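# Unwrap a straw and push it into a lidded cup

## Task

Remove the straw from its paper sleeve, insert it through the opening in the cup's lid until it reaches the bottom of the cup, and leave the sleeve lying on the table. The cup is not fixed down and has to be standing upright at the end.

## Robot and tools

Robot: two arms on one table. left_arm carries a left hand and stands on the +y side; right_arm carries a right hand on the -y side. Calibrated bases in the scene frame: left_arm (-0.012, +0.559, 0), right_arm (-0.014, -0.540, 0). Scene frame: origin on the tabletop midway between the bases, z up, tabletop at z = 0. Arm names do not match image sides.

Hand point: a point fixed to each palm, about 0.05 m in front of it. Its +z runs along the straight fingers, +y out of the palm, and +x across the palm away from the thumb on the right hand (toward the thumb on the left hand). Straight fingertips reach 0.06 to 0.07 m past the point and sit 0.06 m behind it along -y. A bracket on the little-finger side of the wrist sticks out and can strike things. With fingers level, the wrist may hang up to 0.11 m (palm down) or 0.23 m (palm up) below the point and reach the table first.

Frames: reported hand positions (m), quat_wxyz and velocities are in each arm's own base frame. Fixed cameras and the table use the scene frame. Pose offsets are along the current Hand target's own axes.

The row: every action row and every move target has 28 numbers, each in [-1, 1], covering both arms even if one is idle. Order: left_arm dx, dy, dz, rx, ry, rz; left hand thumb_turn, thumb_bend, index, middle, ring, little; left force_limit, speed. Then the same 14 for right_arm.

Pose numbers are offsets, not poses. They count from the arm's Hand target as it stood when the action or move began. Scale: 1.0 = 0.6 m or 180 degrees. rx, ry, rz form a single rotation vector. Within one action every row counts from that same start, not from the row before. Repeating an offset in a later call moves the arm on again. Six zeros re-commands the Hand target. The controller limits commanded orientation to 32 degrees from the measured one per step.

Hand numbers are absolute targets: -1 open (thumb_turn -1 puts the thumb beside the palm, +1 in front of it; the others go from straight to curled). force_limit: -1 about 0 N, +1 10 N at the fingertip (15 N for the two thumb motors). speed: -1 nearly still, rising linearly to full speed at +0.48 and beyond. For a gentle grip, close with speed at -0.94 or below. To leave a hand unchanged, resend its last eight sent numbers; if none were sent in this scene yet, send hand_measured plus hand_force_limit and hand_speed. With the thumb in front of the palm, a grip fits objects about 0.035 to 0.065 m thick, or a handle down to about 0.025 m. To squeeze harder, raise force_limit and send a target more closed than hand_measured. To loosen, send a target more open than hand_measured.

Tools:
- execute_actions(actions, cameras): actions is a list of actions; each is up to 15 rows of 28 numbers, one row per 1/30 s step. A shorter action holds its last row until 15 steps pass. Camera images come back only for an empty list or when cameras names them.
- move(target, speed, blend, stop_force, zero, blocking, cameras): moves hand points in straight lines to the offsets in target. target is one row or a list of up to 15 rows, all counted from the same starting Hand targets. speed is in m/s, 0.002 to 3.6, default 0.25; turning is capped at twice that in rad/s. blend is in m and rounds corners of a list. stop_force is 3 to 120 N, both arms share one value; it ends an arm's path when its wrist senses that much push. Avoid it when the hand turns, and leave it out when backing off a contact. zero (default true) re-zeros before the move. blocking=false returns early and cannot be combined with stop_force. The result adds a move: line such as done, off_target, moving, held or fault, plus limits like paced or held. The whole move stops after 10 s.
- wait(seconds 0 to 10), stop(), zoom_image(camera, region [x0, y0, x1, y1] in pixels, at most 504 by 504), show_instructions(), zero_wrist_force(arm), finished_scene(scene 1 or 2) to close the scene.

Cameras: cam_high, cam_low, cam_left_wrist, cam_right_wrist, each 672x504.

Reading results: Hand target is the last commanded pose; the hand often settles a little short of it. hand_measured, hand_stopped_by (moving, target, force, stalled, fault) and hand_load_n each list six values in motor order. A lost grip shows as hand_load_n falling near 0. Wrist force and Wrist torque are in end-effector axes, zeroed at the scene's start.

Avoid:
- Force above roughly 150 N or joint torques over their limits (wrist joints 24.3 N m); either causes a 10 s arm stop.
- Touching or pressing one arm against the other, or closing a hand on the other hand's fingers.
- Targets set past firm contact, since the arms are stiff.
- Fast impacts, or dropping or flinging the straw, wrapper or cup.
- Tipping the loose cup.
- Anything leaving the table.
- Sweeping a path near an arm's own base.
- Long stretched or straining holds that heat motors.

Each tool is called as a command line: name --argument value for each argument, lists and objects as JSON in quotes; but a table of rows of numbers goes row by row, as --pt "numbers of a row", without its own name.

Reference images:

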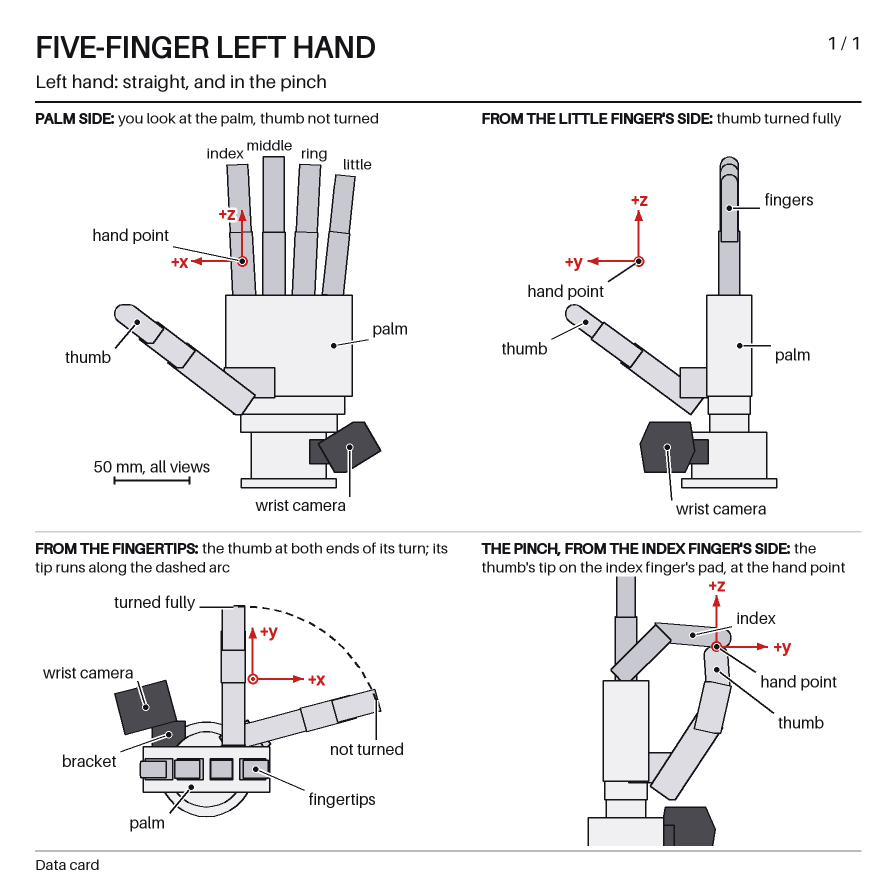

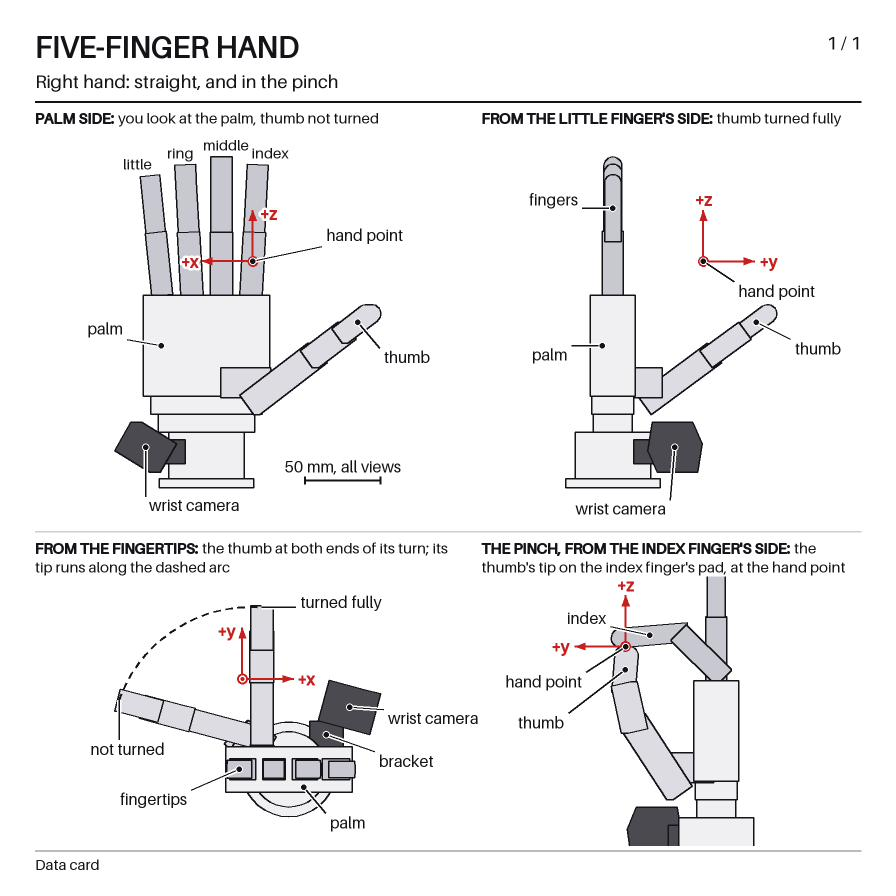

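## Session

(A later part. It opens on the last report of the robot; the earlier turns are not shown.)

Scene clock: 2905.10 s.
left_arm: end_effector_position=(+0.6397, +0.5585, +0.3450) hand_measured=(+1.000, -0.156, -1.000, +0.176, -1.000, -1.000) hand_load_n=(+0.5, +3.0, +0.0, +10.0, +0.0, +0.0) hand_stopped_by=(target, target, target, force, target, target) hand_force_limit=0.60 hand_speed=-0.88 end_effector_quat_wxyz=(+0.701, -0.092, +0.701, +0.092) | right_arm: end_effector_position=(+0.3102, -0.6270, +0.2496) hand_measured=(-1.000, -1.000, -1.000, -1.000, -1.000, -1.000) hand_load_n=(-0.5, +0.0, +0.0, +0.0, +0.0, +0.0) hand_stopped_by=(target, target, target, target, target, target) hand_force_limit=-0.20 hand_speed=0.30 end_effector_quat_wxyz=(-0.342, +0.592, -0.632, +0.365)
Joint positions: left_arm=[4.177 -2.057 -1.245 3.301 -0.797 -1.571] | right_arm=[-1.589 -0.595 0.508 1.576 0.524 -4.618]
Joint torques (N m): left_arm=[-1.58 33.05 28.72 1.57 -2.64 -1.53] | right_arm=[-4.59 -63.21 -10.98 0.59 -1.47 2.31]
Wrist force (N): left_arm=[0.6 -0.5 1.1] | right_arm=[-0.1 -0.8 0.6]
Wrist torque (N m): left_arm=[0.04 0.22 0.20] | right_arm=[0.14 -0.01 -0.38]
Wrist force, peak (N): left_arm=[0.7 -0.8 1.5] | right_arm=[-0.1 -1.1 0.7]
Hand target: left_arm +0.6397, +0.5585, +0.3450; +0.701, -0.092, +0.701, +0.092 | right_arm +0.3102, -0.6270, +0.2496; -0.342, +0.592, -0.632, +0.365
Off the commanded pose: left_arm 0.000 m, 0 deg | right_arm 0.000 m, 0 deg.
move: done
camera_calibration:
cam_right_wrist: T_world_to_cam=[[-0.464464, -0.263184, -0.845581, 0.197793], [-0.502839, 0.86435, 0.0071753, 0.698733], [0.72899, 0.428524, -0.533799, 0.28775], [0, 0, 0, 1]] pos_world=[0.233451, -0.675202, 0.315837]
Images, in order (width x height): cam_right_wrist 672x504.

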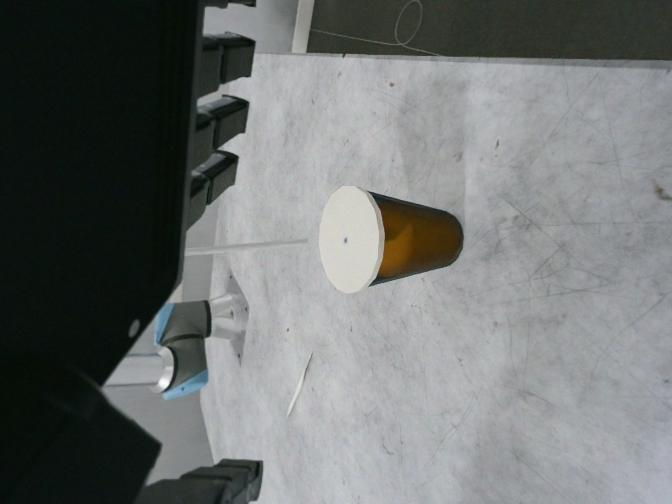

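wait --seconds 0.1 --cameras '["cam_high","cam_left_wrist","cam_right_wrist"]'

zoom_image --camera "cam_high" --region '[310, 30, 370, 125]'

zoom_image --camera "cam_left_wrist" --region '[300, 400, 460, 504]'

Scene clock: 2927.47 s.
left_arm: end_effector_position=(+0.6397, +0.5585, +0.3450) hand_measured=(+1.000, -0.156, -1.000, +0.176, -1.000, -1.000) hand_load_n=(+0.5, +2.5, +0.0, +9.5, +0.0, +0.0) hand_stopped_by=(target, target, target, force, target, target) hand_force_limit=0.60 hand_speed=-0.88 end_effector_quat_wxyz=(+0.701, -0.092, +0.701, +0.092) | right_arm: end_effector_position=(+0.3102, -0.6270, +0.2496) hand_measured=(-1.000, -1.000, -1.000, -1.000, -1.000, -1.000) hand_load_n=(+0.0, +0.0, -0.5, +0.0, +0.0, +0.0) hand_stopped_by=(target, target, target, target, target, target) hand_force_limit=-0.20 hand_speed=0.30 end_effector_quat_wxyz=(-0.342, +0.592, -0.632, +0.365)
Joint positions: left_arm=[4.177 -2.057 -1.245 3.301 -0.797 -1.571] | right_arm=[-1.589 -0.595 0.508 1.576 0.524 -4.618]
Joint torques (N m): left_arm=[-0.72 34.78 23.17 2.46 -2.37 -1.64] | right_arm=[-5.76 -62.22 -13.57 -0.14 0.29 2.17]
Wrist force (N): left_arm=[0.5 -0.7 1.2] | right_arm=[-0.1 -0.8 0.6]
Wrist torque (N m): left_arm=[0.01 0.24 0.19] | right_arm=[0.14 -0.03 -0.38]
Wrist force, peak (N): left_arm=[0.5 -1.0 1.6] | right_arm=[-0.1 -1.1 0.8]
Hand target: left_arm +0.6397, +0.5585, +0.3450; +0.701, -0.092, +0.701, +0.092 | right_arm +0.3102, -0.6270, +0.2496; -0.342, +0.592, -0.632, +0.365
Off the commanded pose: left_arm 0.000 m, 0 deg | right_arm 0.000 m, 0 deg.
wait: 0.10 s; at rest from the start
camera_calibration:
cam_left_wrist: T_world_to_cam=[[0.280268, -0.927581, -0.247071, 0.424777], [-0.519967, 0.0696558, -0.851342, 0.591185], [0.806898, 0.367073, -0.462789, -0.446159], [0, 0, 0, 1]] pos_world=[0.548349, 0.516608, 0.401773]
cam_right_wrist: T_world_to_cam=[[-0.464464, -0.263184, -0.845581, 0.197793], [-0.502839, 0.86435, 0.0071753, 0.698733], [0.72899, 0.428524, -0.533799, 0.28775], [0, 0, 0, 1]] pos_world=[0.233451, -0.675202, 0.315837]
Images, in order (width x height): cam_high 672x504, cam_left_wrist 672x504, cam_right_wrist 672x504.

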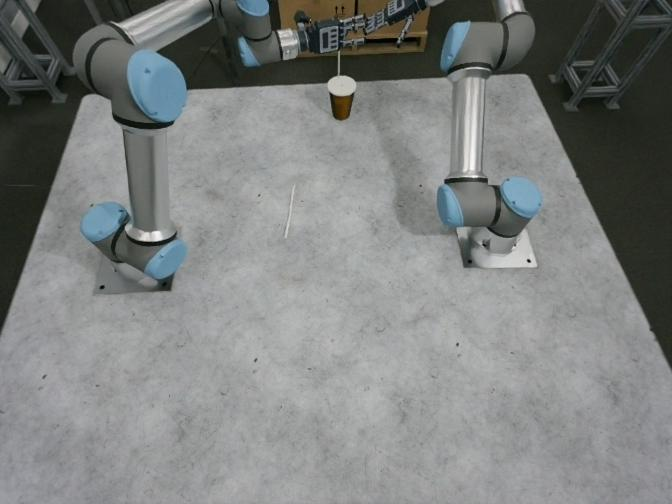

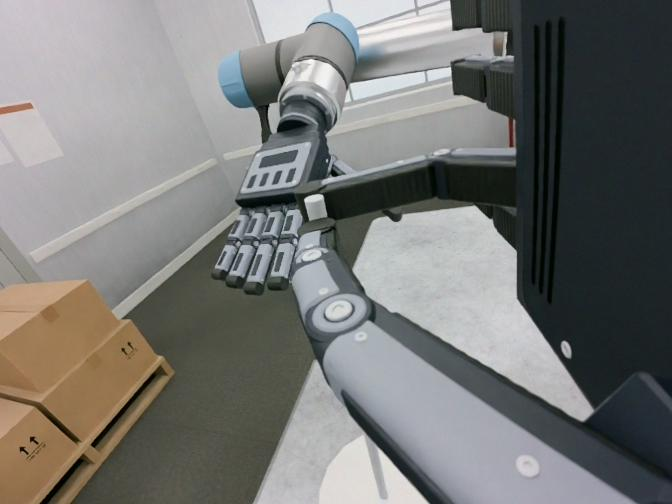

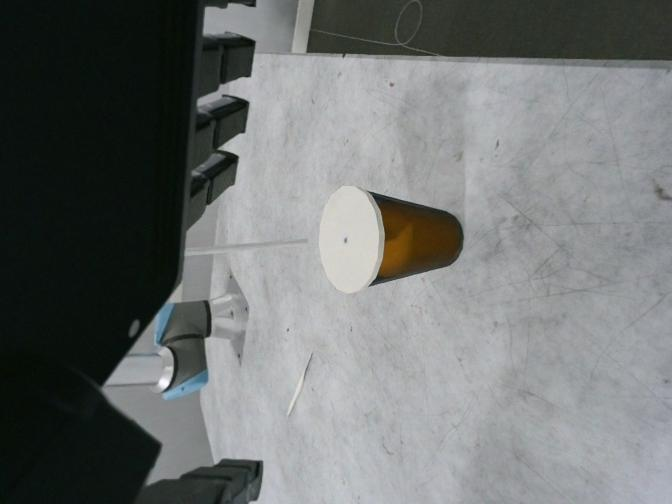

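Scaled by 5.305.

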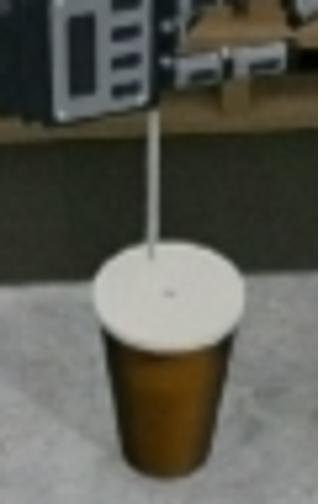

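Scaled by 3.150.

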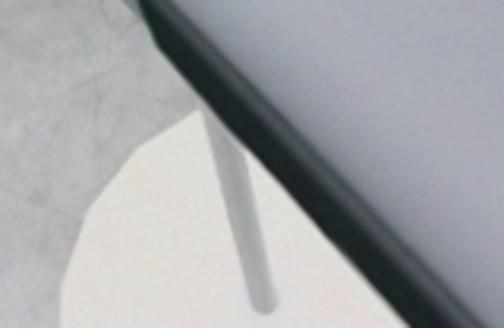

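move --target '[0,0.0345,0.0262,0,0.0047,-0.0288,1,-0.155,-1,0.6,-1,-1,0.6,-0.88,0,0,0,0,0,0,-1,-1,-1,-1,-1,-1,-0.2,0.3]' --speed 0.06 --cameras '["cam_high","cam_right_wrist"]'

zoom_image --camera "cam_high" --region '[310, 30, 370, 125]'

zoom_image --camera "cam_right_wrist" --region '[180, 190, 390, 290]'

Scene clock: 2958.20 s.
left_arm: end_effector_position=(+0.6495, +0.5826, +0.3449) hand_measured=(+1.000, -0.156, -1.000, +0.176, -1.000, -1.000) hand_load_n=(+0.0, +3.0, +0.0, +10.0, +0.0, +0.0) hand_stopped_by=(target, target, target, force, target, target) hand_force_limit=0.60 hand_speed=-0.88 end_effector_quat_wxyz=(+0.699, -0.125, +0.702, +0.059) | right_arm: end_effector_position=(+0.3102, -0.6270, +0.2496) hand_measured=(-1.000, -1.000, -1.000, -1.000, -1.000, -1.000) hand_load_n=(+0.0, +0.5, +0.0, +0.0, +0.0, +0.0) hand_stopped_by=(target, target, target, target, target, target) hand_force_limit=-0.20 hand_speed=0.30 end_effector_quat_wxyz=(-0.342, +0.592, -0.632, +0.365)
Joint positions: left_arm=[4.186 -2.128 -1.112 3.218 -0.787 -1.646] | right_arm=[-1.589 -0.595 0.508 1.576 0.524 -4.618]
Joint torques (N m): left_arm=[-1.81 47.98 11.18 2.48 0.8 1.92] | right_arm=[-5.39 -59.89 -15.12 -0.27 0.2 2.16]
Wrist force (N): left_arm=[0.5 -0.8 1.1] | right_arm=[-0.2 -0.8 0.6]
Wrist torque (N m): left_arm=[-0.02 0.24 0.29] | right_arm=[0.13 -0.01 -0.38]
Wrist force, peak (N): left_arm=[0.7 -1.5 1.2] | right_arm=[0.1 -1.1 0.8]
Hand target: left_arm +0.6495, +0.5826, +0.3449; +0.699, -0.125, +0.702, +0.059 | right_arm +0.3102, -0.6270, +0.2496; -0.342, +0.592, -0.632, +0.365
Off the commanded pose: left_arm 0.000 m, 0 deg | right_arm 0.000 m, 0 deg.
move: done
camera_calibration:
cam_right_wrist: T_world_to_cam=[[-0.464464, -0.263184, -0.845581, 0.197793], [-0.502839, 0.86435, 0.0071753, 0.698733], [0.72899, 0.428524, -0.533799, 0.28775], [0, 0, 0, 1]] pos_world=[0.233451, -0.675202, 0.315837]
Images, in order (width x height): cam_high 672x504, cam_right_wrist 672x504.

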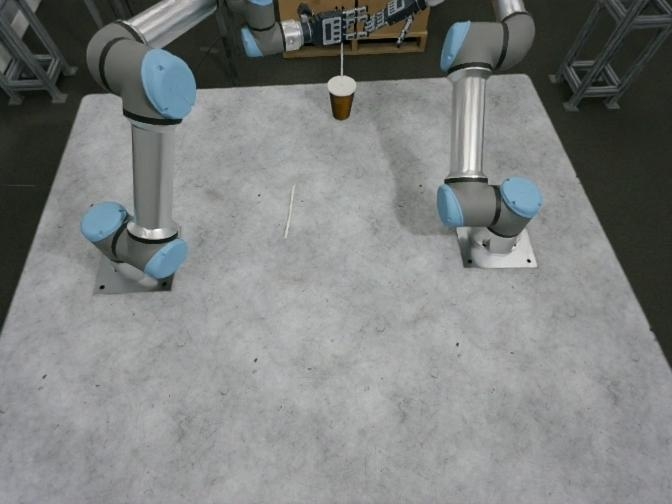

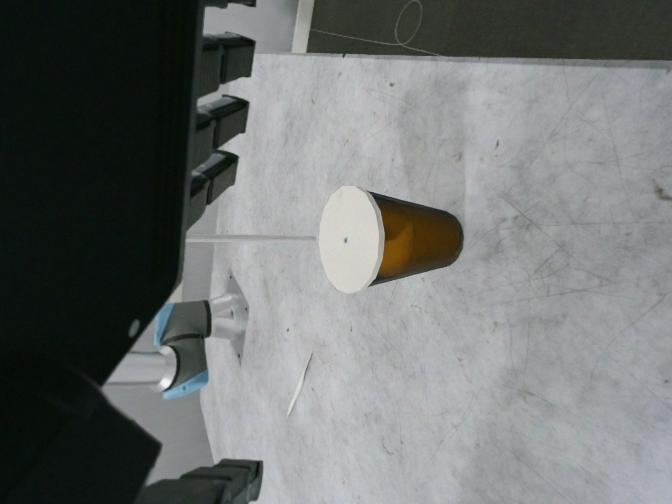

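Scaled by 5.305.

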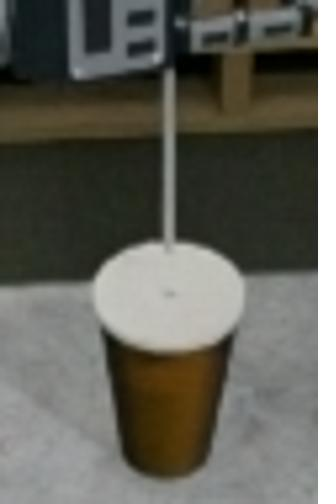

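Scaled by 2.400.

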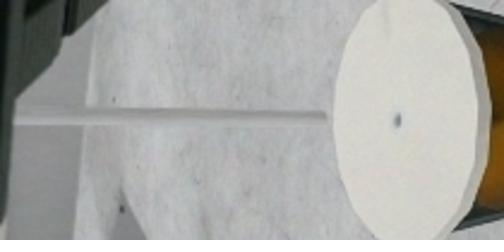

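zoom_image --camera "cam_right_wrist" --region '[300, 210, 370, 270]'

zoom_image --camera "cam_high" --region '[325, 60, 360, 100]'

Scaled by 7.200.

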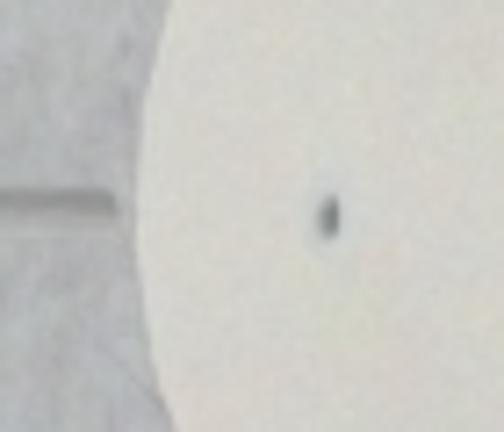

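Scaled by 12.600.

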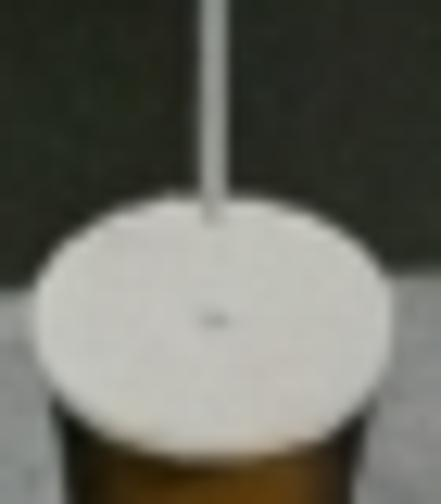

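move --target '[0.0400,0.0023,0.0012,0,0,0,1,-0.155,-1,0.6,-1,-1,0.6,-0.88,0,0,0,0,0,0,-1,-1,-1,-1,-1,-1,-0.2,0.3]' --speed 0.04 --cameras '["cam_high","cam_right_wrist"]'

zoom_image --camera "cam_right_wrist" --region '[300, 210, 370, 270]'

zoom_image --camera "cam_high" --region '[325, 60, 360, 100]'

Scene clock: 2982.20 s.
left_arm: end_effector_position=(+0.6501, +0.5819, +0.3207) hand_measured=(+1.000, -0.156, -1.000, +0.176, -1.000, -1.000) hand_load_n=(+0.5, +2.5, +0.0, +9.5, +0.0, +0.0) hand_stopped_by=(target, target, target, force, target, target) hand_force_limit=0.60 hand_speed=-0.88 end_effector_quat_wxyz=(+0.699, -0.125, +0.702, +0.059) | right_arm: end_effector_position=(+0.3102, -0.6270, +0.2496) hand_measured=(-1.000, -1.000, -1.000, -1.000, -1.000, -1.000) hand_load_n=(+0.0, +0.0, +0.0, +0.0, +0.0, -0.5) hand_stopped_by=(target, target, target, target, target, target) hand_force_limit=-0.20 hand_speed=0.30 end_effector_quat_wxyz=(-0.342, +0.592, -0.632, +0.365)
Joint positions: left_arm=[4.185 -2.136 -1.162 3.276 -0.788 -1.646] | right_arm=[-1.589 -0.595 0.508 1.576 0.524 -4.618]
Joint torques (N m): left_arm=[-6.25 46.17 30.13 -0.76 -2.56 -1.66] | right_arm=[-5.37 -58.15 -16.51 -0.06 0.21 1.91]
Wrist force (N): left_arm=[0.1 -0.8 1.2] | right_arm=[0.0 -0.8 0.7]
Wrist torque (N m): left_arm=[-0.02 0.33 0.26] | right_arm=[0.13 -0.04 -0.37]
Wrist force, peak (N): left_arm=[0.3 -1.1 1.4] | right_arm=[-0.2 -1.0 0.9]
Hand target: left_arm +0.6501, +0.5819, +0.3209; +0.699, -0.125, +0.702, +0.059 | right_arm +0.3102, -0.6270, +0.2496; -0.342, +0.592, -0.632, +0.365
Off the commanded pose: left_arm 0.000 m, 0 deg | right_arm 0.000 m, 0 deg.
move: done
camera_calibration:
cam_right_wrist: T_world_to_cam=[[-0.464464, -0.263184, -0.845581, 0.197793], [-0.502839, 0.86435, 0.0071753, 0.698733], [0.72899, 0.428524, -0.533799, 0.28775], [0, 0, 0, 1]] pos_world=[0.233451, -0.675202, 0.315837]
Images, in order (width x height): cam_high 672x504, cam_right_wrist 672x504.

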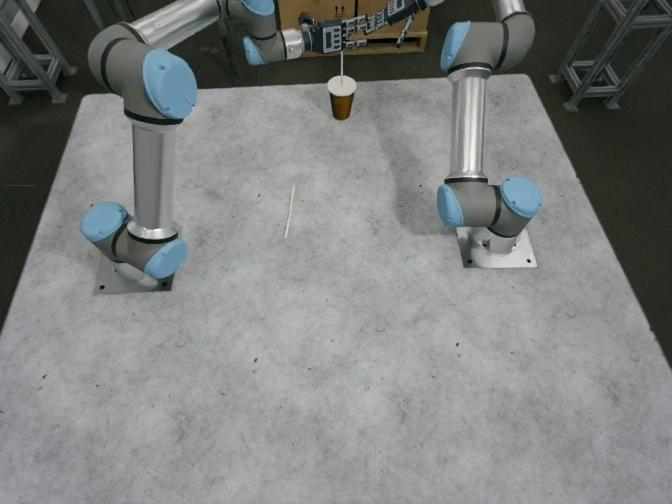

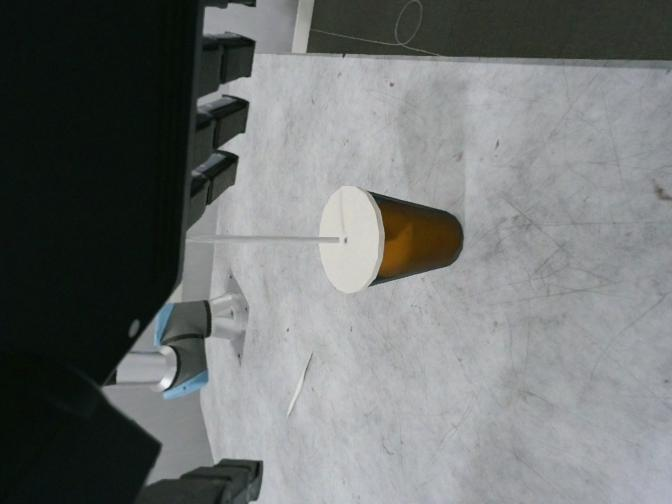

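Scaled by 7.200.

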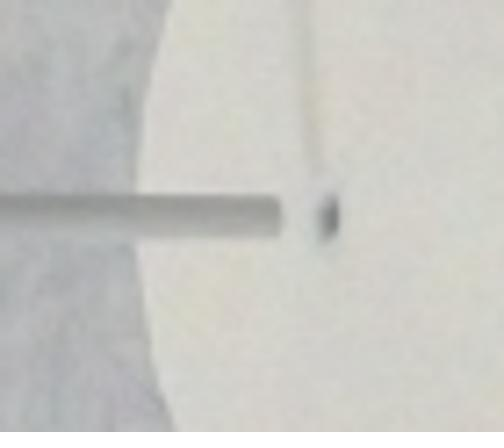

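Scaled by 12.600.

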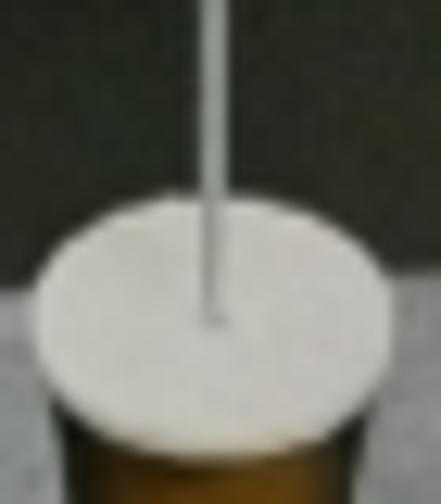

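move --target '[0.0498,0.0046,0.0008,0,0,0,1,-0.155,-1,0.6,-1,-1,0.6,-0.88,0,0,0,0,0,0,-1,-1,-1,-1,-1,-1,-0.2,0.3]' --speed 0.012 --stop_force 6 --cameras '["cam_high","cam_right_wrist"]'

zoom_image --camera "cam_right_wrist" --region '[180, 190, 390, 290]'

zoom_image --camera "cam_high" --region '[310, 30, 370, 125]'

Scene clock: 3001.57 s.
left_arm: end_effector_position=(+0.6501, +0.5819, +0.2909) hand_measured=(+1.000, -0.156, -1.000, +0.176, -1.000, -1.000) hand_load_n=(+0.5, +2.5, +0.0, +9.5, +0.0, +0.0) hand_stopped_by=(target, target, target, force, target, target) hand_force_limit=0.60 hand_speed=-0.88 end_effector_quat_wxyz=(+0.699, -0.125, +0.702, +0.059) | right_arm: end_effector_position=(+0.3102, -0.6270, +0.2496) hand_measured=(-1.000, -1.000, -1.000, -1.000, -1.000, -1.000) hand_load_n=(-0.5, +0.0, +0.0, +0.0, -0.5, +0.0) hand_stopped_by=(target, target, target, target, target, target) hand_force_limit=-0.20 hand_speed=0.30 end_effector_quat_wxyz=(-0.342, +0.592, -0.632, +0.365)
Joint positions: left_arm=[4.185 -2.15 -1.217 3.345 -0.788 -1.646] | right_arm=[-1.589 -0.595 0.508 1.576 0.524 -4.618]
Joint torques (N m): left_arm=[5.21 45.14 30.5 -0.92 2.01 0.06] | right_arm=[-4.55 -56.51 -21.44 -0.18 0.25 1.91]
Wrist force (N): left_arm=[-0.5 -0.8 1.1] | right_arm=[0.0 -0.9 0.7]
Wrist torque (N m): left_arm=[0.00 0.29 0.26] | right_arm=[0.12 -0.04 -0.37]
Wrist force, peak (N): left_arm=[-2.2 -1.1 1.2] | right_arm=[0.0 -1.2 0.6]
Hand target: left_arm +0.6501, +0.5819, +0.2909; +0.699, -0.125, +0.702, +0.059 | right_arm +0.3102, -0.6270, +0.2496; -0.342, +0.592, -0.632, +0.365
Off the commanded pose: left_arm 0.000 m, 0 deg | right_arm 0.000 m, 0 deg.
move: done
camera_calibration:
cam_right_wrist: T_world_to_cam=[[-0.464464, -0.263184, -0.845581, 0.197793], [-0.502839, 0.86435, 0.0071753, 0.698733], [0.72899, 0.428524, -0.533799, 0.28775], [0, 0, 0, 1]] pos_world=[0.233451, -0.675202, 0.315837]
Images, in order (width x height): cam_high 672x504, cam_right_wrist 672x504.

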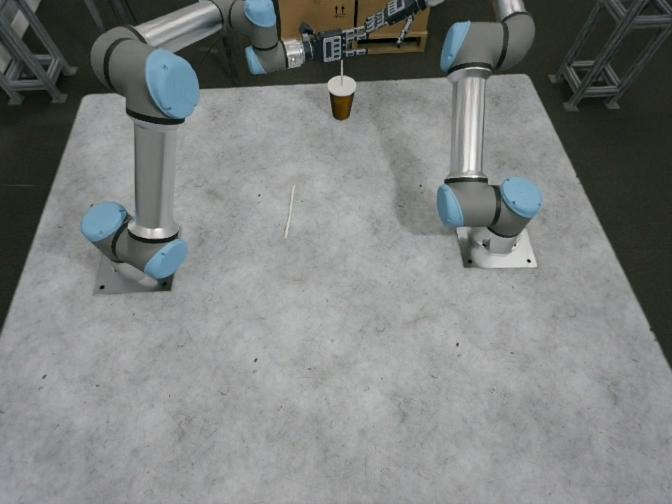

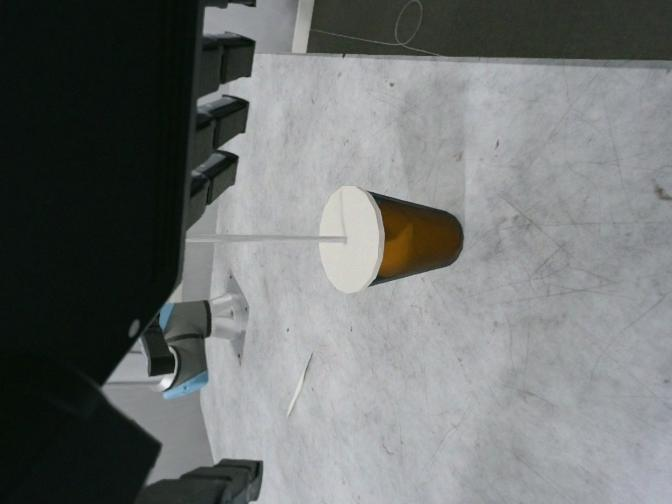

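Scaled by 2.400.

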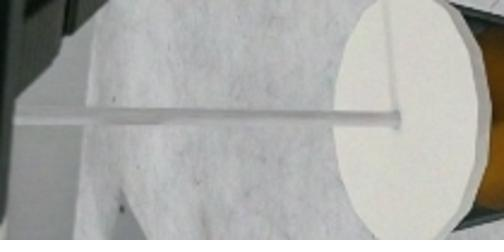

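Scaled by 5.305.

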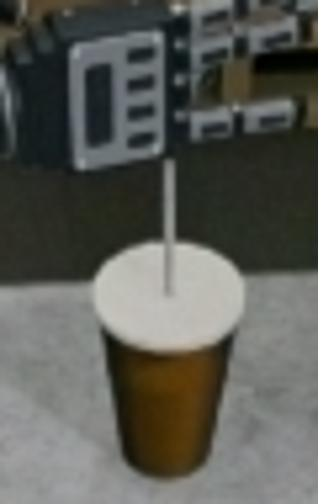

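move --target '[0.1411,0.0130,0.0024,0,0,0,1,-0.155,-1,0.6,-1,-1,0.6,-0.88,0,0,0,0,0,0,-1,-1,-1,-1,-1,-1,-0.2,0.3]' --speed 0.025 --stop_force 8 --cameras '["cam_right_wrist"]'

move --target '[0.0498,0.0046,0.0008,0,0,0,1,-0.155,-1,0.6,-1,-1,0.6,-0.88,0,0,0,0,0,0,-1,-1,-1,-1,-1,-1,-0.2,0.3]' --speed 0.008 --stop_force 6 --cameras '["cam_right_wrist","cam_high"]'

zoom_image --camera "cam_high" --region '[310, 30, 370, 125]'

Scene clock: 3015.93 s.
left_arm: end_effector_position=(+0.6502, +0.5820, +0.2059) hand_measured=(+1.000, -0.156, -1.000, +0.176, -1.000, -1.000) hand_load_n=(+0.5, +2.5, +0.0, +9.5, +0.0, +0.0) hand_stopped_by=(target, target, target, force, target, target) hand_force_limit=0.60 hand_speed=-0.88 end_effector_quat_wxyz=(+0.699, -0.125, +0.702, +0.059) | right_arm: end_effector_position=(+0.3102, -0.6270, +0.2496) hand_measured=(-1.000, -1.000, -1.000, -1.000, -1.000, -1.000) hand_load_n=(-0.5, +0.0, +0.0, +0.0, +0.0, +0.0) hand_stopped_by=(target, target, target, target, target, target) hand_force_limit=-0.20 hand_speed=0.30 end_effector_quat_wxyz=(-0.342, +0.592, -0.632, +0.365)
Joint positions: left_arm=[4.185 -2.216 -1.337 3.531 -0.788 -1.646] | right_arm=[-1.589 -0.595 0.508 1.576 0.524 -4.618]
Joint torques (N m): left_arm=[-7.5 48.38 27.23 -0.69 -2.55 -1.84] | right_arm=[-5.09 -53.16 -21.64 0 0.23 1.81]
Wrist force (N): left_arm=[-0.9 -0.7 1.7] | right_arm=[0.0 -0.9 0.6]
Wrist torque (N m): left_arm=[-0.03 0.32 0.26] | right_arm=[0.11 -0.03 -0.37]
Wrist force, peak (N): left_arm=[-3.7 -1.0 1.7] | right_arm=[0.0 -1.1 0.7]
Hand target: left_arm +0.6502, +0.5820, +0.2059; +0.699, -0.125, +0.702, +0.059 | right_arm +0.3102, -0.6270, +0.2496; -0.342, +0.592, -0.632, +0.365
Off the commanded pose: left_arm 0.000 m, 0 deg | right_arm 0.000 m, 0 deg.
move: done
camera_calibration:
cam_right_wrist: T_world_to_cam=[[-0.464464, -0.263184, -0.845581, 0.197793], [-0.502839, 0.86435, 0.0071753, 0.698733], [0.72899, 0.428524, -0.533799, 0.28775], [0, 0, 0, 1]] pos_world=[0.233451, -0.675202, 0.315837]
Images, in order (width x height): cam_right_wrist 672x504.

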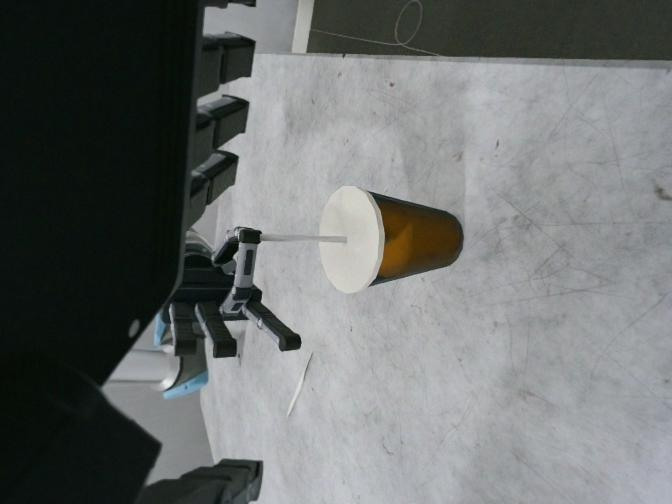

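Scene clock: 3019.73 s.
left_arm: end_effector_position=(+0.6502, +0.5821, +0.1842) hand_measured=(+1.000, -0.156, -1.000, +0.176, -1.000, -1.000) hand_load_n=(-1.5, +2.5, +0.0, +9.5, +0.0, -0.5) hand_stopped_by=(target, target, target, force, target, target) hand_force_limit=0.60 hand_speed=-0.88 end_effector_quat_wxyz=(+0.699, -0.125, +0.702, +0.060) | right_arm: end_effector_position=(+0.3102, -0.6270, +0.2496) hand_measured=(-1.000, -1.000, -1.000, -1.000, -1.000, -1.000) hand_load_n=(-0.5, +0.0, +0.0, +0.0, +0.0, +0.0) hand_stopped_by=(target, target, target, target, target, target) hand_force_limit=-0.20 hand_speed=0.30 end_effector_quat_wxyz=(-0.342, +0.592, -0.632, +0.365)
Joint positions: left_arm=[4.185 -2.238 -1.359 3.576 -0.788 -1.646] | right_arm=[-1.589 -0.595 0.508 1.576 0.524 -4.618]
Joint torques (N m): left_arm=[0.24 45.74 25.91 -1.17 -0.67 -0.18] | right_arm=[-4.99 -51.53 -23.12 -0.17 0.17 1.65]
Wrist force (N): left_arm=[-4.0 -1.0 1.5] | right_arm=[0.0 -0.8 0.5]
Wrist torque (N m): left_arm=[-0.02 0.26 0.29] | right_arm=[0.14 -0.03 -0.37]
Wrist force, peak (N): left_arm=[-8.0 -1.6 1.6] | right_arm=[-0.1 -1.2 0.6]
Hand target: left_arm +0.6502, +0.5821, +0.1842; +0.699, -0.125, +0.702, +0.060 (not the last commanded pose) | right_arm +0.3102, -0.6270, +0.2496; -0.342, +0.592, -0.632, +0.365
Off the commanded pose: left_arm 0.008 m, 0 deg | right_arm 0.000 m, 0 deg.
move: contact (left_arm)
camera_calibration:
cam_right_wrist: T_world_to_cam=[[-0.464464, -0.263184, -0.845581, 0.197793], [-0.502839, 0.86435, 0.0071753, 0.698733], [0.72899, 0.428524, -0.533799, 0.28775], [0, 0, 0, 1]] pos_world=[0.233451, -0.675202, 0.315837]
Images, in order (width x height): cam_high 672x504, cam_right_wrist 672x504.

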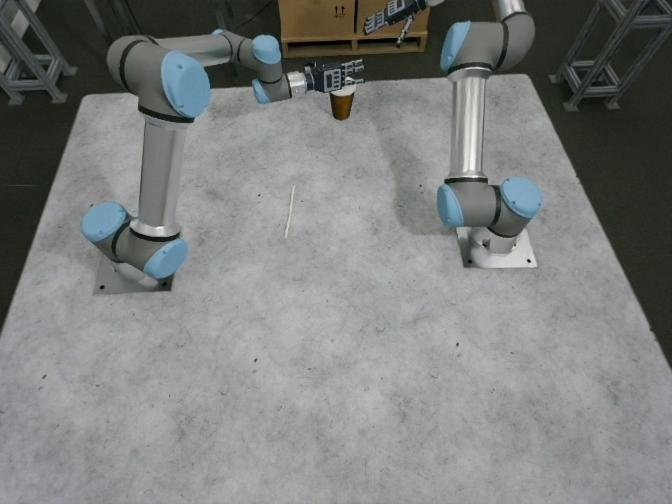

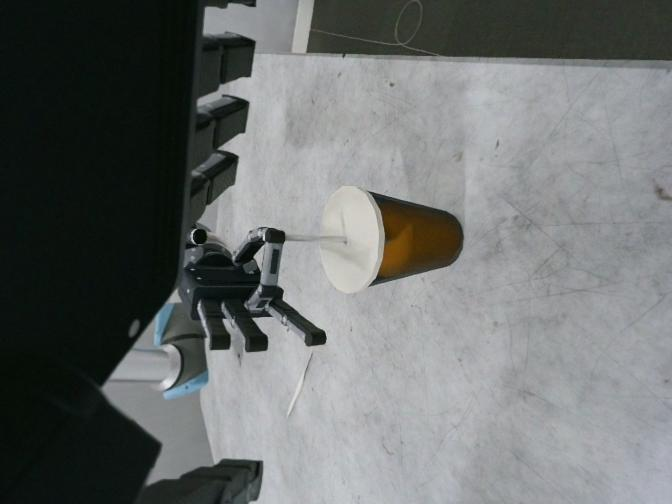

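Scaled by 5.305.

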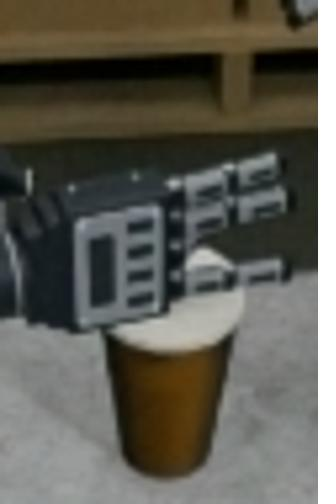

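move --target '[0.0133,0.0012,0.0002,0,0,0,1,-0.155,-1,0.6,-1,-1,0.6,-0.88,0,0,0,0,0,0,-1,-1,-1,-1,-1,-1,-0.2,0.3]' --speed 0.006 --stop_force 5 --cameras '["cam_right_wrist","cam_left_wrist"]'

zoom_image --camera "cam_right_wrist" --region '[180, 190, 390, 290]'

zoom_image --camera "cam_left_wrist" --region '[270, 150, 430, 270]'

Scene clock: 3032.30 s.
left_arm: end_effector_position=(+0.6502, +0.5820, +0.1761) hand_measured=(+1.000, -0.156, -1.000, +0.176, -1.000, -1.000) hand_load_n=(-2.0, +2.0, +0.0, +10.0, +0.0, +0.0) hand_stopped_by=(target, target, target, force, target, target) hand_force_limit=0.60 hand_speed=-0.88 end_effector_quat_wxyz=(+0.699, -0.125, +0.702, +0.059) | right_arm: end_effector_position=(+0.3102, -0.6270, +0.2496) hand_measured=(-1.000, -1.000, -1.000, -1.000, -1.000, -1.000) hand_load_n=(+0.0, +0.0, +0.0, +0.0, +0.0, +0.0) hand_stopped_by=(target, target, target, target, target, target) hand_force_limit=-0.20 hand_speed=0.30 end_effector_quat_wxyz=(-0.342, +0.592, -0.632, +0.365)
Joint positions: left_arm=[4.185 -2.246 -1.367 3.592 -0.788 -1.646] | right_arm=[-1.589 -0.595 0.508 1.576 0.524 -4.618]
Joint torques (N m): left_arm=[-1.71 40.33 11.12 -2 -0.96 0.64] | right_arm=[-3.78 -49.28 -23.16 -0.06 0.11 1.58]
Wrist force (N): left_arm=[-8.2 -1.5 2.7] | right_arm=[-0.1 -1.0 0.6]
Wrist torque (N m): left_arm=[-0.04 0.31 0.32] | right_arm=[0.11 -0.01 -0.39]
Wrist force, peak (N): left_arm=[-8.6 -1.5 3.0] | right_arm=[-0.2 -1.2 0.7]
Hand target: left_arm +0.6502, +0.5821, +0.1762; +0.699, -0.125, +0.702, +0.060 | right_arm +0.3102, -0.6270, +0.2496; -0.342, +0.592, -0.632, +0.365
Off the commanded pose: left_arm 0.000 m, 0 deg | right_arm 0.000 m, 0 deg.
move: done
camera_calibration:
cam_left_wrist: T_world_to_cam=[[0.282187, -0.946105, -0.158919, 0.395924], [-0.512144, -0.00848893, -0.858857, 0.492979], [0.81122, 0.323748, -0.486938, -0.514774], [0, 0, 0, 1]] pos_world=[0.558347, 0.545428, 0.235656]
cam_right_wrist: T_world_to_cam=[[-0.464464, -0.263184, -0.845581, 0.197793], [-0.502839, 0.86435, 0.0071753, 0.698733], [0.72899, 0.428524, -0.533799, 0.28775], [0, 0, 0, 1]] pos_world=[0.233451, -0.675202, 0.315837]
Images, in order (width x height): cam_left_wrist 672x504, cam_right_wrist 672x504.

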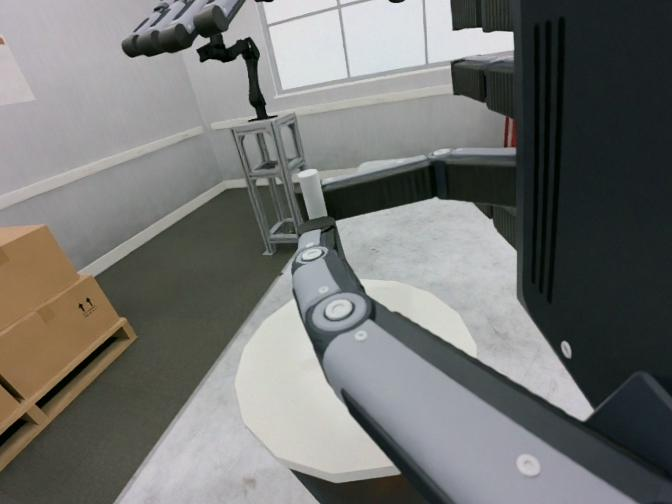

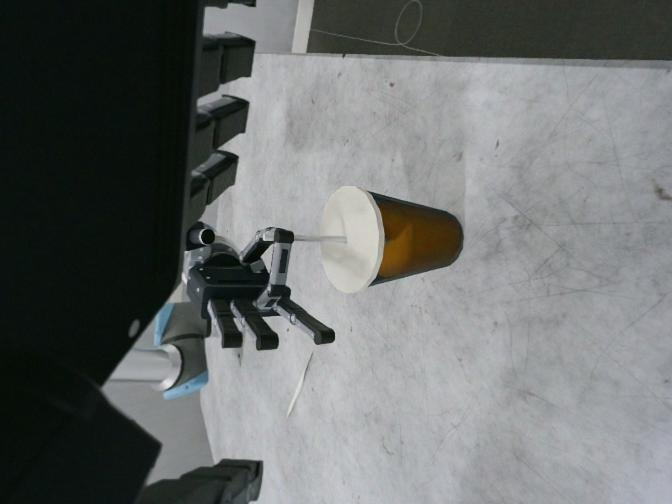

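Scaled by 2.400.

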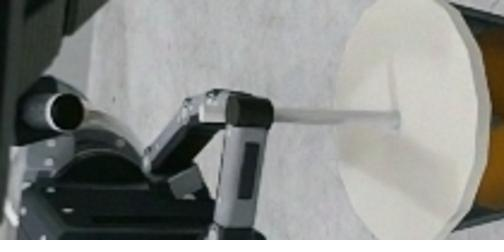

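Scaled by 3.150.

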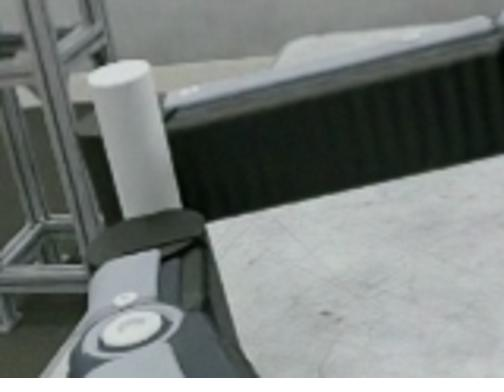

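move --target '[0,0,0,0,0,0,1,-0.7,-1,-0.5,-1,-1,0.6,-0.4,0,0,0,0,0,0,-1,-1,-1,-1,-1,-1,-0.2,0.3]' --speed 0.05 --cameras '["cam_right_wrist","cam_left_wrist"]'

move --target '[-0.1328,-0.0123,-0.0022,0,0,0,1,-0.7,-1,-0.5,-1,-1,0.6,-0.4,0,0,0,0,0,0,-1,-1,-1,-1,-1,-1,-0.2,0.3]' --speed 0.05 --stop_force 4 --cameras '["cam_right_wrist","cam_left_wrist","cam_high"]'

zoom_image --camera "cam_high" --region '[310, 30, 370, 125]'

zoom_image --camera "cam_right_wrist" --region '[180, 170, 480, 320]'

Scene clock: 3048.60 s.
left_arm: end_effector_position=(+0.6502, +0.5821, +0.1762) hand_measured=(+1.000, -0.700, -1.000, -0.500, -1.000, -1.000) hand_load_n=(+0.5, -0.5, +0.0, +0.0, +0.0, +0.0) hand_stopped_by=(target, target, target, target, target, target) hand_force_limit=0.60 hand_speed=-0.40 end_effector_quat_wxyz=(+0.699, -0.125, +0.702, +0.060) | right_arm: end_effector_position=(+0.3102, -0.6270, +0.2496) hand_measured=(-1.000, -1.000, -1.000, -1.000, -1.000, -1.000) hand_load_n=(+0.0, +0.0, +0.0, +0.0, -0.5, +0.0) hand_stopped_by=(target, target, target, target, target, target) hand_force_limit=-0.20 hand_speed=0.30 end_effector_quat_wxyz=(-0.342, +0.592, -0.632, +0.365)
Joint positions: left_arm=[4.185 -2.246 -1.367 3.592 -0.788 -1.646] | right_arm=[-1.589 -0.595 0.508 1.576 0.524 -4.618]
Joint torques (N m): left_arm=[-5.54 41.28 23.6 1.85 -2.37 0.69] | right_arm=[-3.63 -47.97 -21.56 -0.23 0.36 1.37]
Wrist force (N): left_arm=[0.2 -0.7 1.8] | right_arm=[-0.1 -1.0 0.6]
Wrist torque (N m): left_arm=[-0.06 0.32 0.25] | right_arm=[0.11 -0.01 -0.39]
Wrist force, peak (N): left_arm=[-8.7 -1.8 2.8] | right_arm=[0.3 -1.3 0.5]
Hand target: left_arm +0.6502, +0.5821, +0.1762; +0.699, -0.125, +0.702, +0.060 | right_arm +0.3102, -0.6270, +0.2496; -0.342, +0.592, -0.632, +0.365
Off the commanded pose: left_arm 0.000 m, 0 deg | right_arm 0.000 m, 0 deg.
move: done
camera_calibration:
cam_left_wrist: T_world_to_cam=[[0.282151, -0.946101, -0.159009, 0.395978], [-0.512103, -0.00837125, -0.858883, 0.492984], [0.811259, 0.323764, -0.486863, -0.514774], [0, 0, 0, 1]] pos_world=[0.558347, 0.545428, 0.235755]
cam_right_wrist: T_world_to_cam=[[-0.464464, -0.263184, -0.845581, 0.197793], [-0.502839, 0.86435, 0.0071753, 0.698733], [0.72899, 0.428524, -0.533799, 0.28775], [0, 0, 0, 1]] pos_world=[0.233451, -0.675202, 0.315837]
Images, in order (width x height): cam_left_wrist 672x504, cam_right_wrist 672x504.

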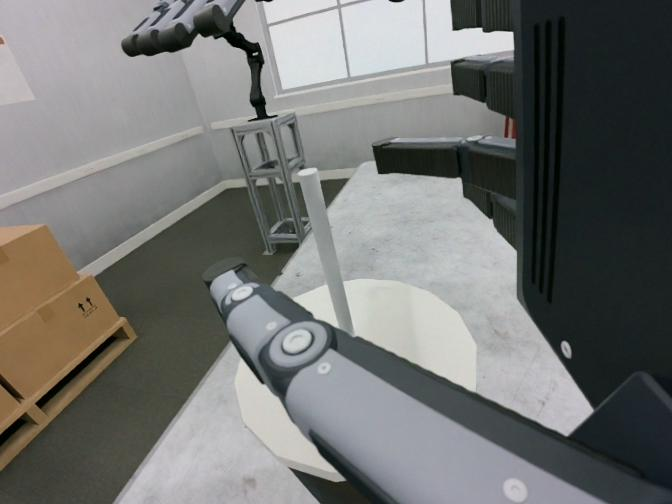

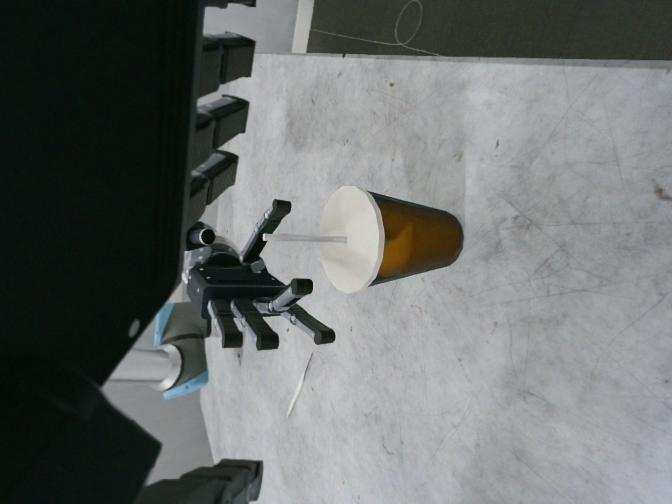

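Scene clock: 3051.23 s.
left_arm: end_effector_position=(+0.6502, +0.5819, +0.2562) hand_measured=(+1.000, -0.700, -1.000, -0.500, -1.000, -1.000) hand_load_n=(+0.0, +0.0, +0.0, +0.0, +0.0, +0.0) hand_stopped_by=(target, target, target, target, target, target) hand_force_limit=0.60 hand_speed=-0.40 end_effector_quat_wxyz=(+0.699, -0.125, +0.702, +0.060) | right_arm: end_effector_position=(+0.3102, -0.6270, +0.2496) hand_measured=(-1.000, -1.000, -1.000, -1.000, -1.000, -1.000) hand_load_n=(+0.0, +0.0, +0.0, +0.0, +0.0, +0.0) hand_stopped_by=(target, target, target, target, target, target) hand_force_limit=-0.20 hand_speed=0.30 end_effector_quat_wxyz=(-0.342, +0.592, -0.632, +0.365)
Joint positions: left_arm=[4.185 -2.173 -1.272 3.423 -0.788 -1.646] | right_arm=[-1.589 -0.595 0.508 1.576 0.524 -4.618]
Joint torques (N m): left_arm=[-6.05 35.91 8.96 2.41 -1.55 1.83] | right_arm=[-4.34 -47.34 -22.85 -0.14 0.23 1.23]
Wrist force (N): left_arm=[0.1 -0.7 1.5] | right_arm=[-0.2 -0.8 0.5]
Wrist torque (N m): left_arm=[-0.02 0.28 0.26] | right_arm=[0.14 0.00 -0.38]
Wrist force, peak (N): left_arm=[-0.5 -0.8 1.6] | right_arm=[0.0 -1.0 0.7]
Hand target: left_arm +0.6502, +0.5819, +0.2562; +0.699, -0.125, +0.702, +0.060 | right_arm +0.3102, -0.6270, +0.2496; -0.342, +0.592, -0.632, +0.365
Off the commanded pose: left_arm 0.000 m, 0 deg | right_arm 0.000 m, 0 deg.
move: done
camera_calibration:
cam_left_wrist: T_world_to_cam=[[0.282151, -0.946101, -0.159009, 0.408605], [-0.512103, -0.00837125, -0.858883, 0.561693], [0.811259, 0.323764, -0.486863, -0.475792], [0, 0, 0, 1]] pos_world=[0.558347, 0.545328, 0.315755]
cam_right_wrist: T_world_to_cam=[[-0.464464, -0.263184, -0.845581, 0.197793], [-0.502839, 0.86435, 0.0071753, 0.698733], [0.72899, 0.428524, -0.533799, 0.28775], [0, 0, 0, 1]] pos_world=[0.233451, -0.675202, 0.315837]
Images, in order (width x height): cam_high 672x504, cam_left_wrist 672x504, cam_right_wrist 672x504.

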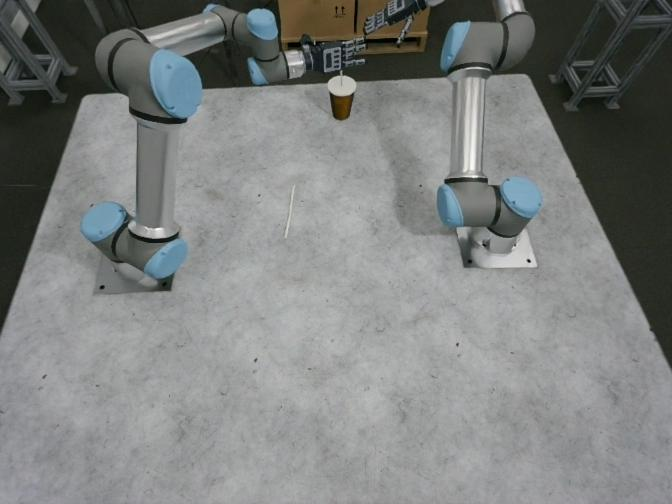

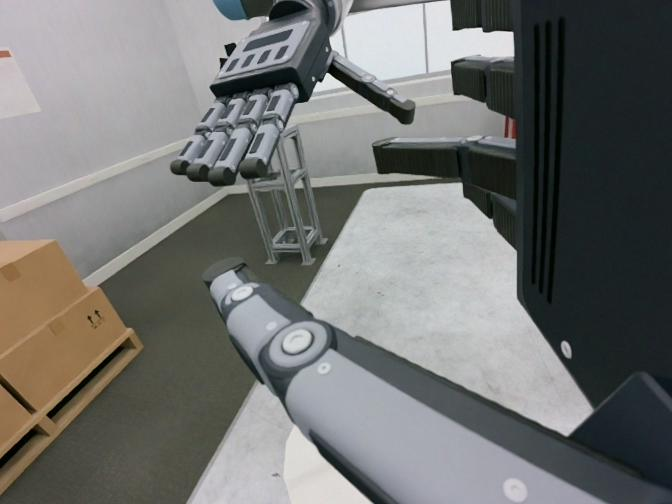

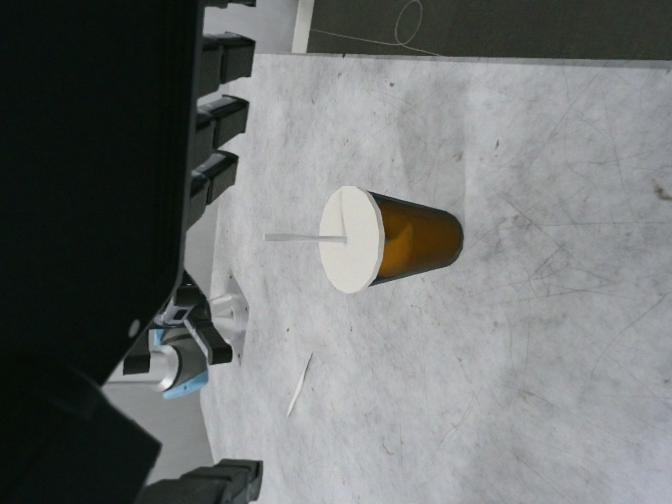

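Scaled by 5.305.

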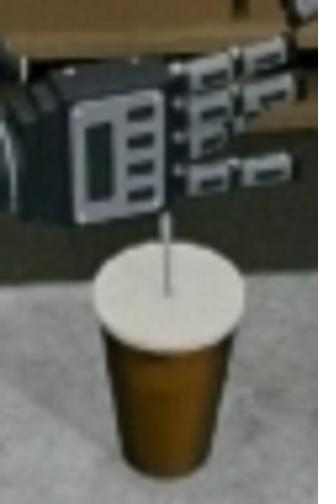

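Scaled by 1.680.

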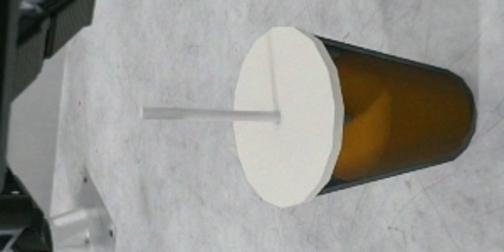

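finished_scene --scene 2

The scene is finished: the task was done.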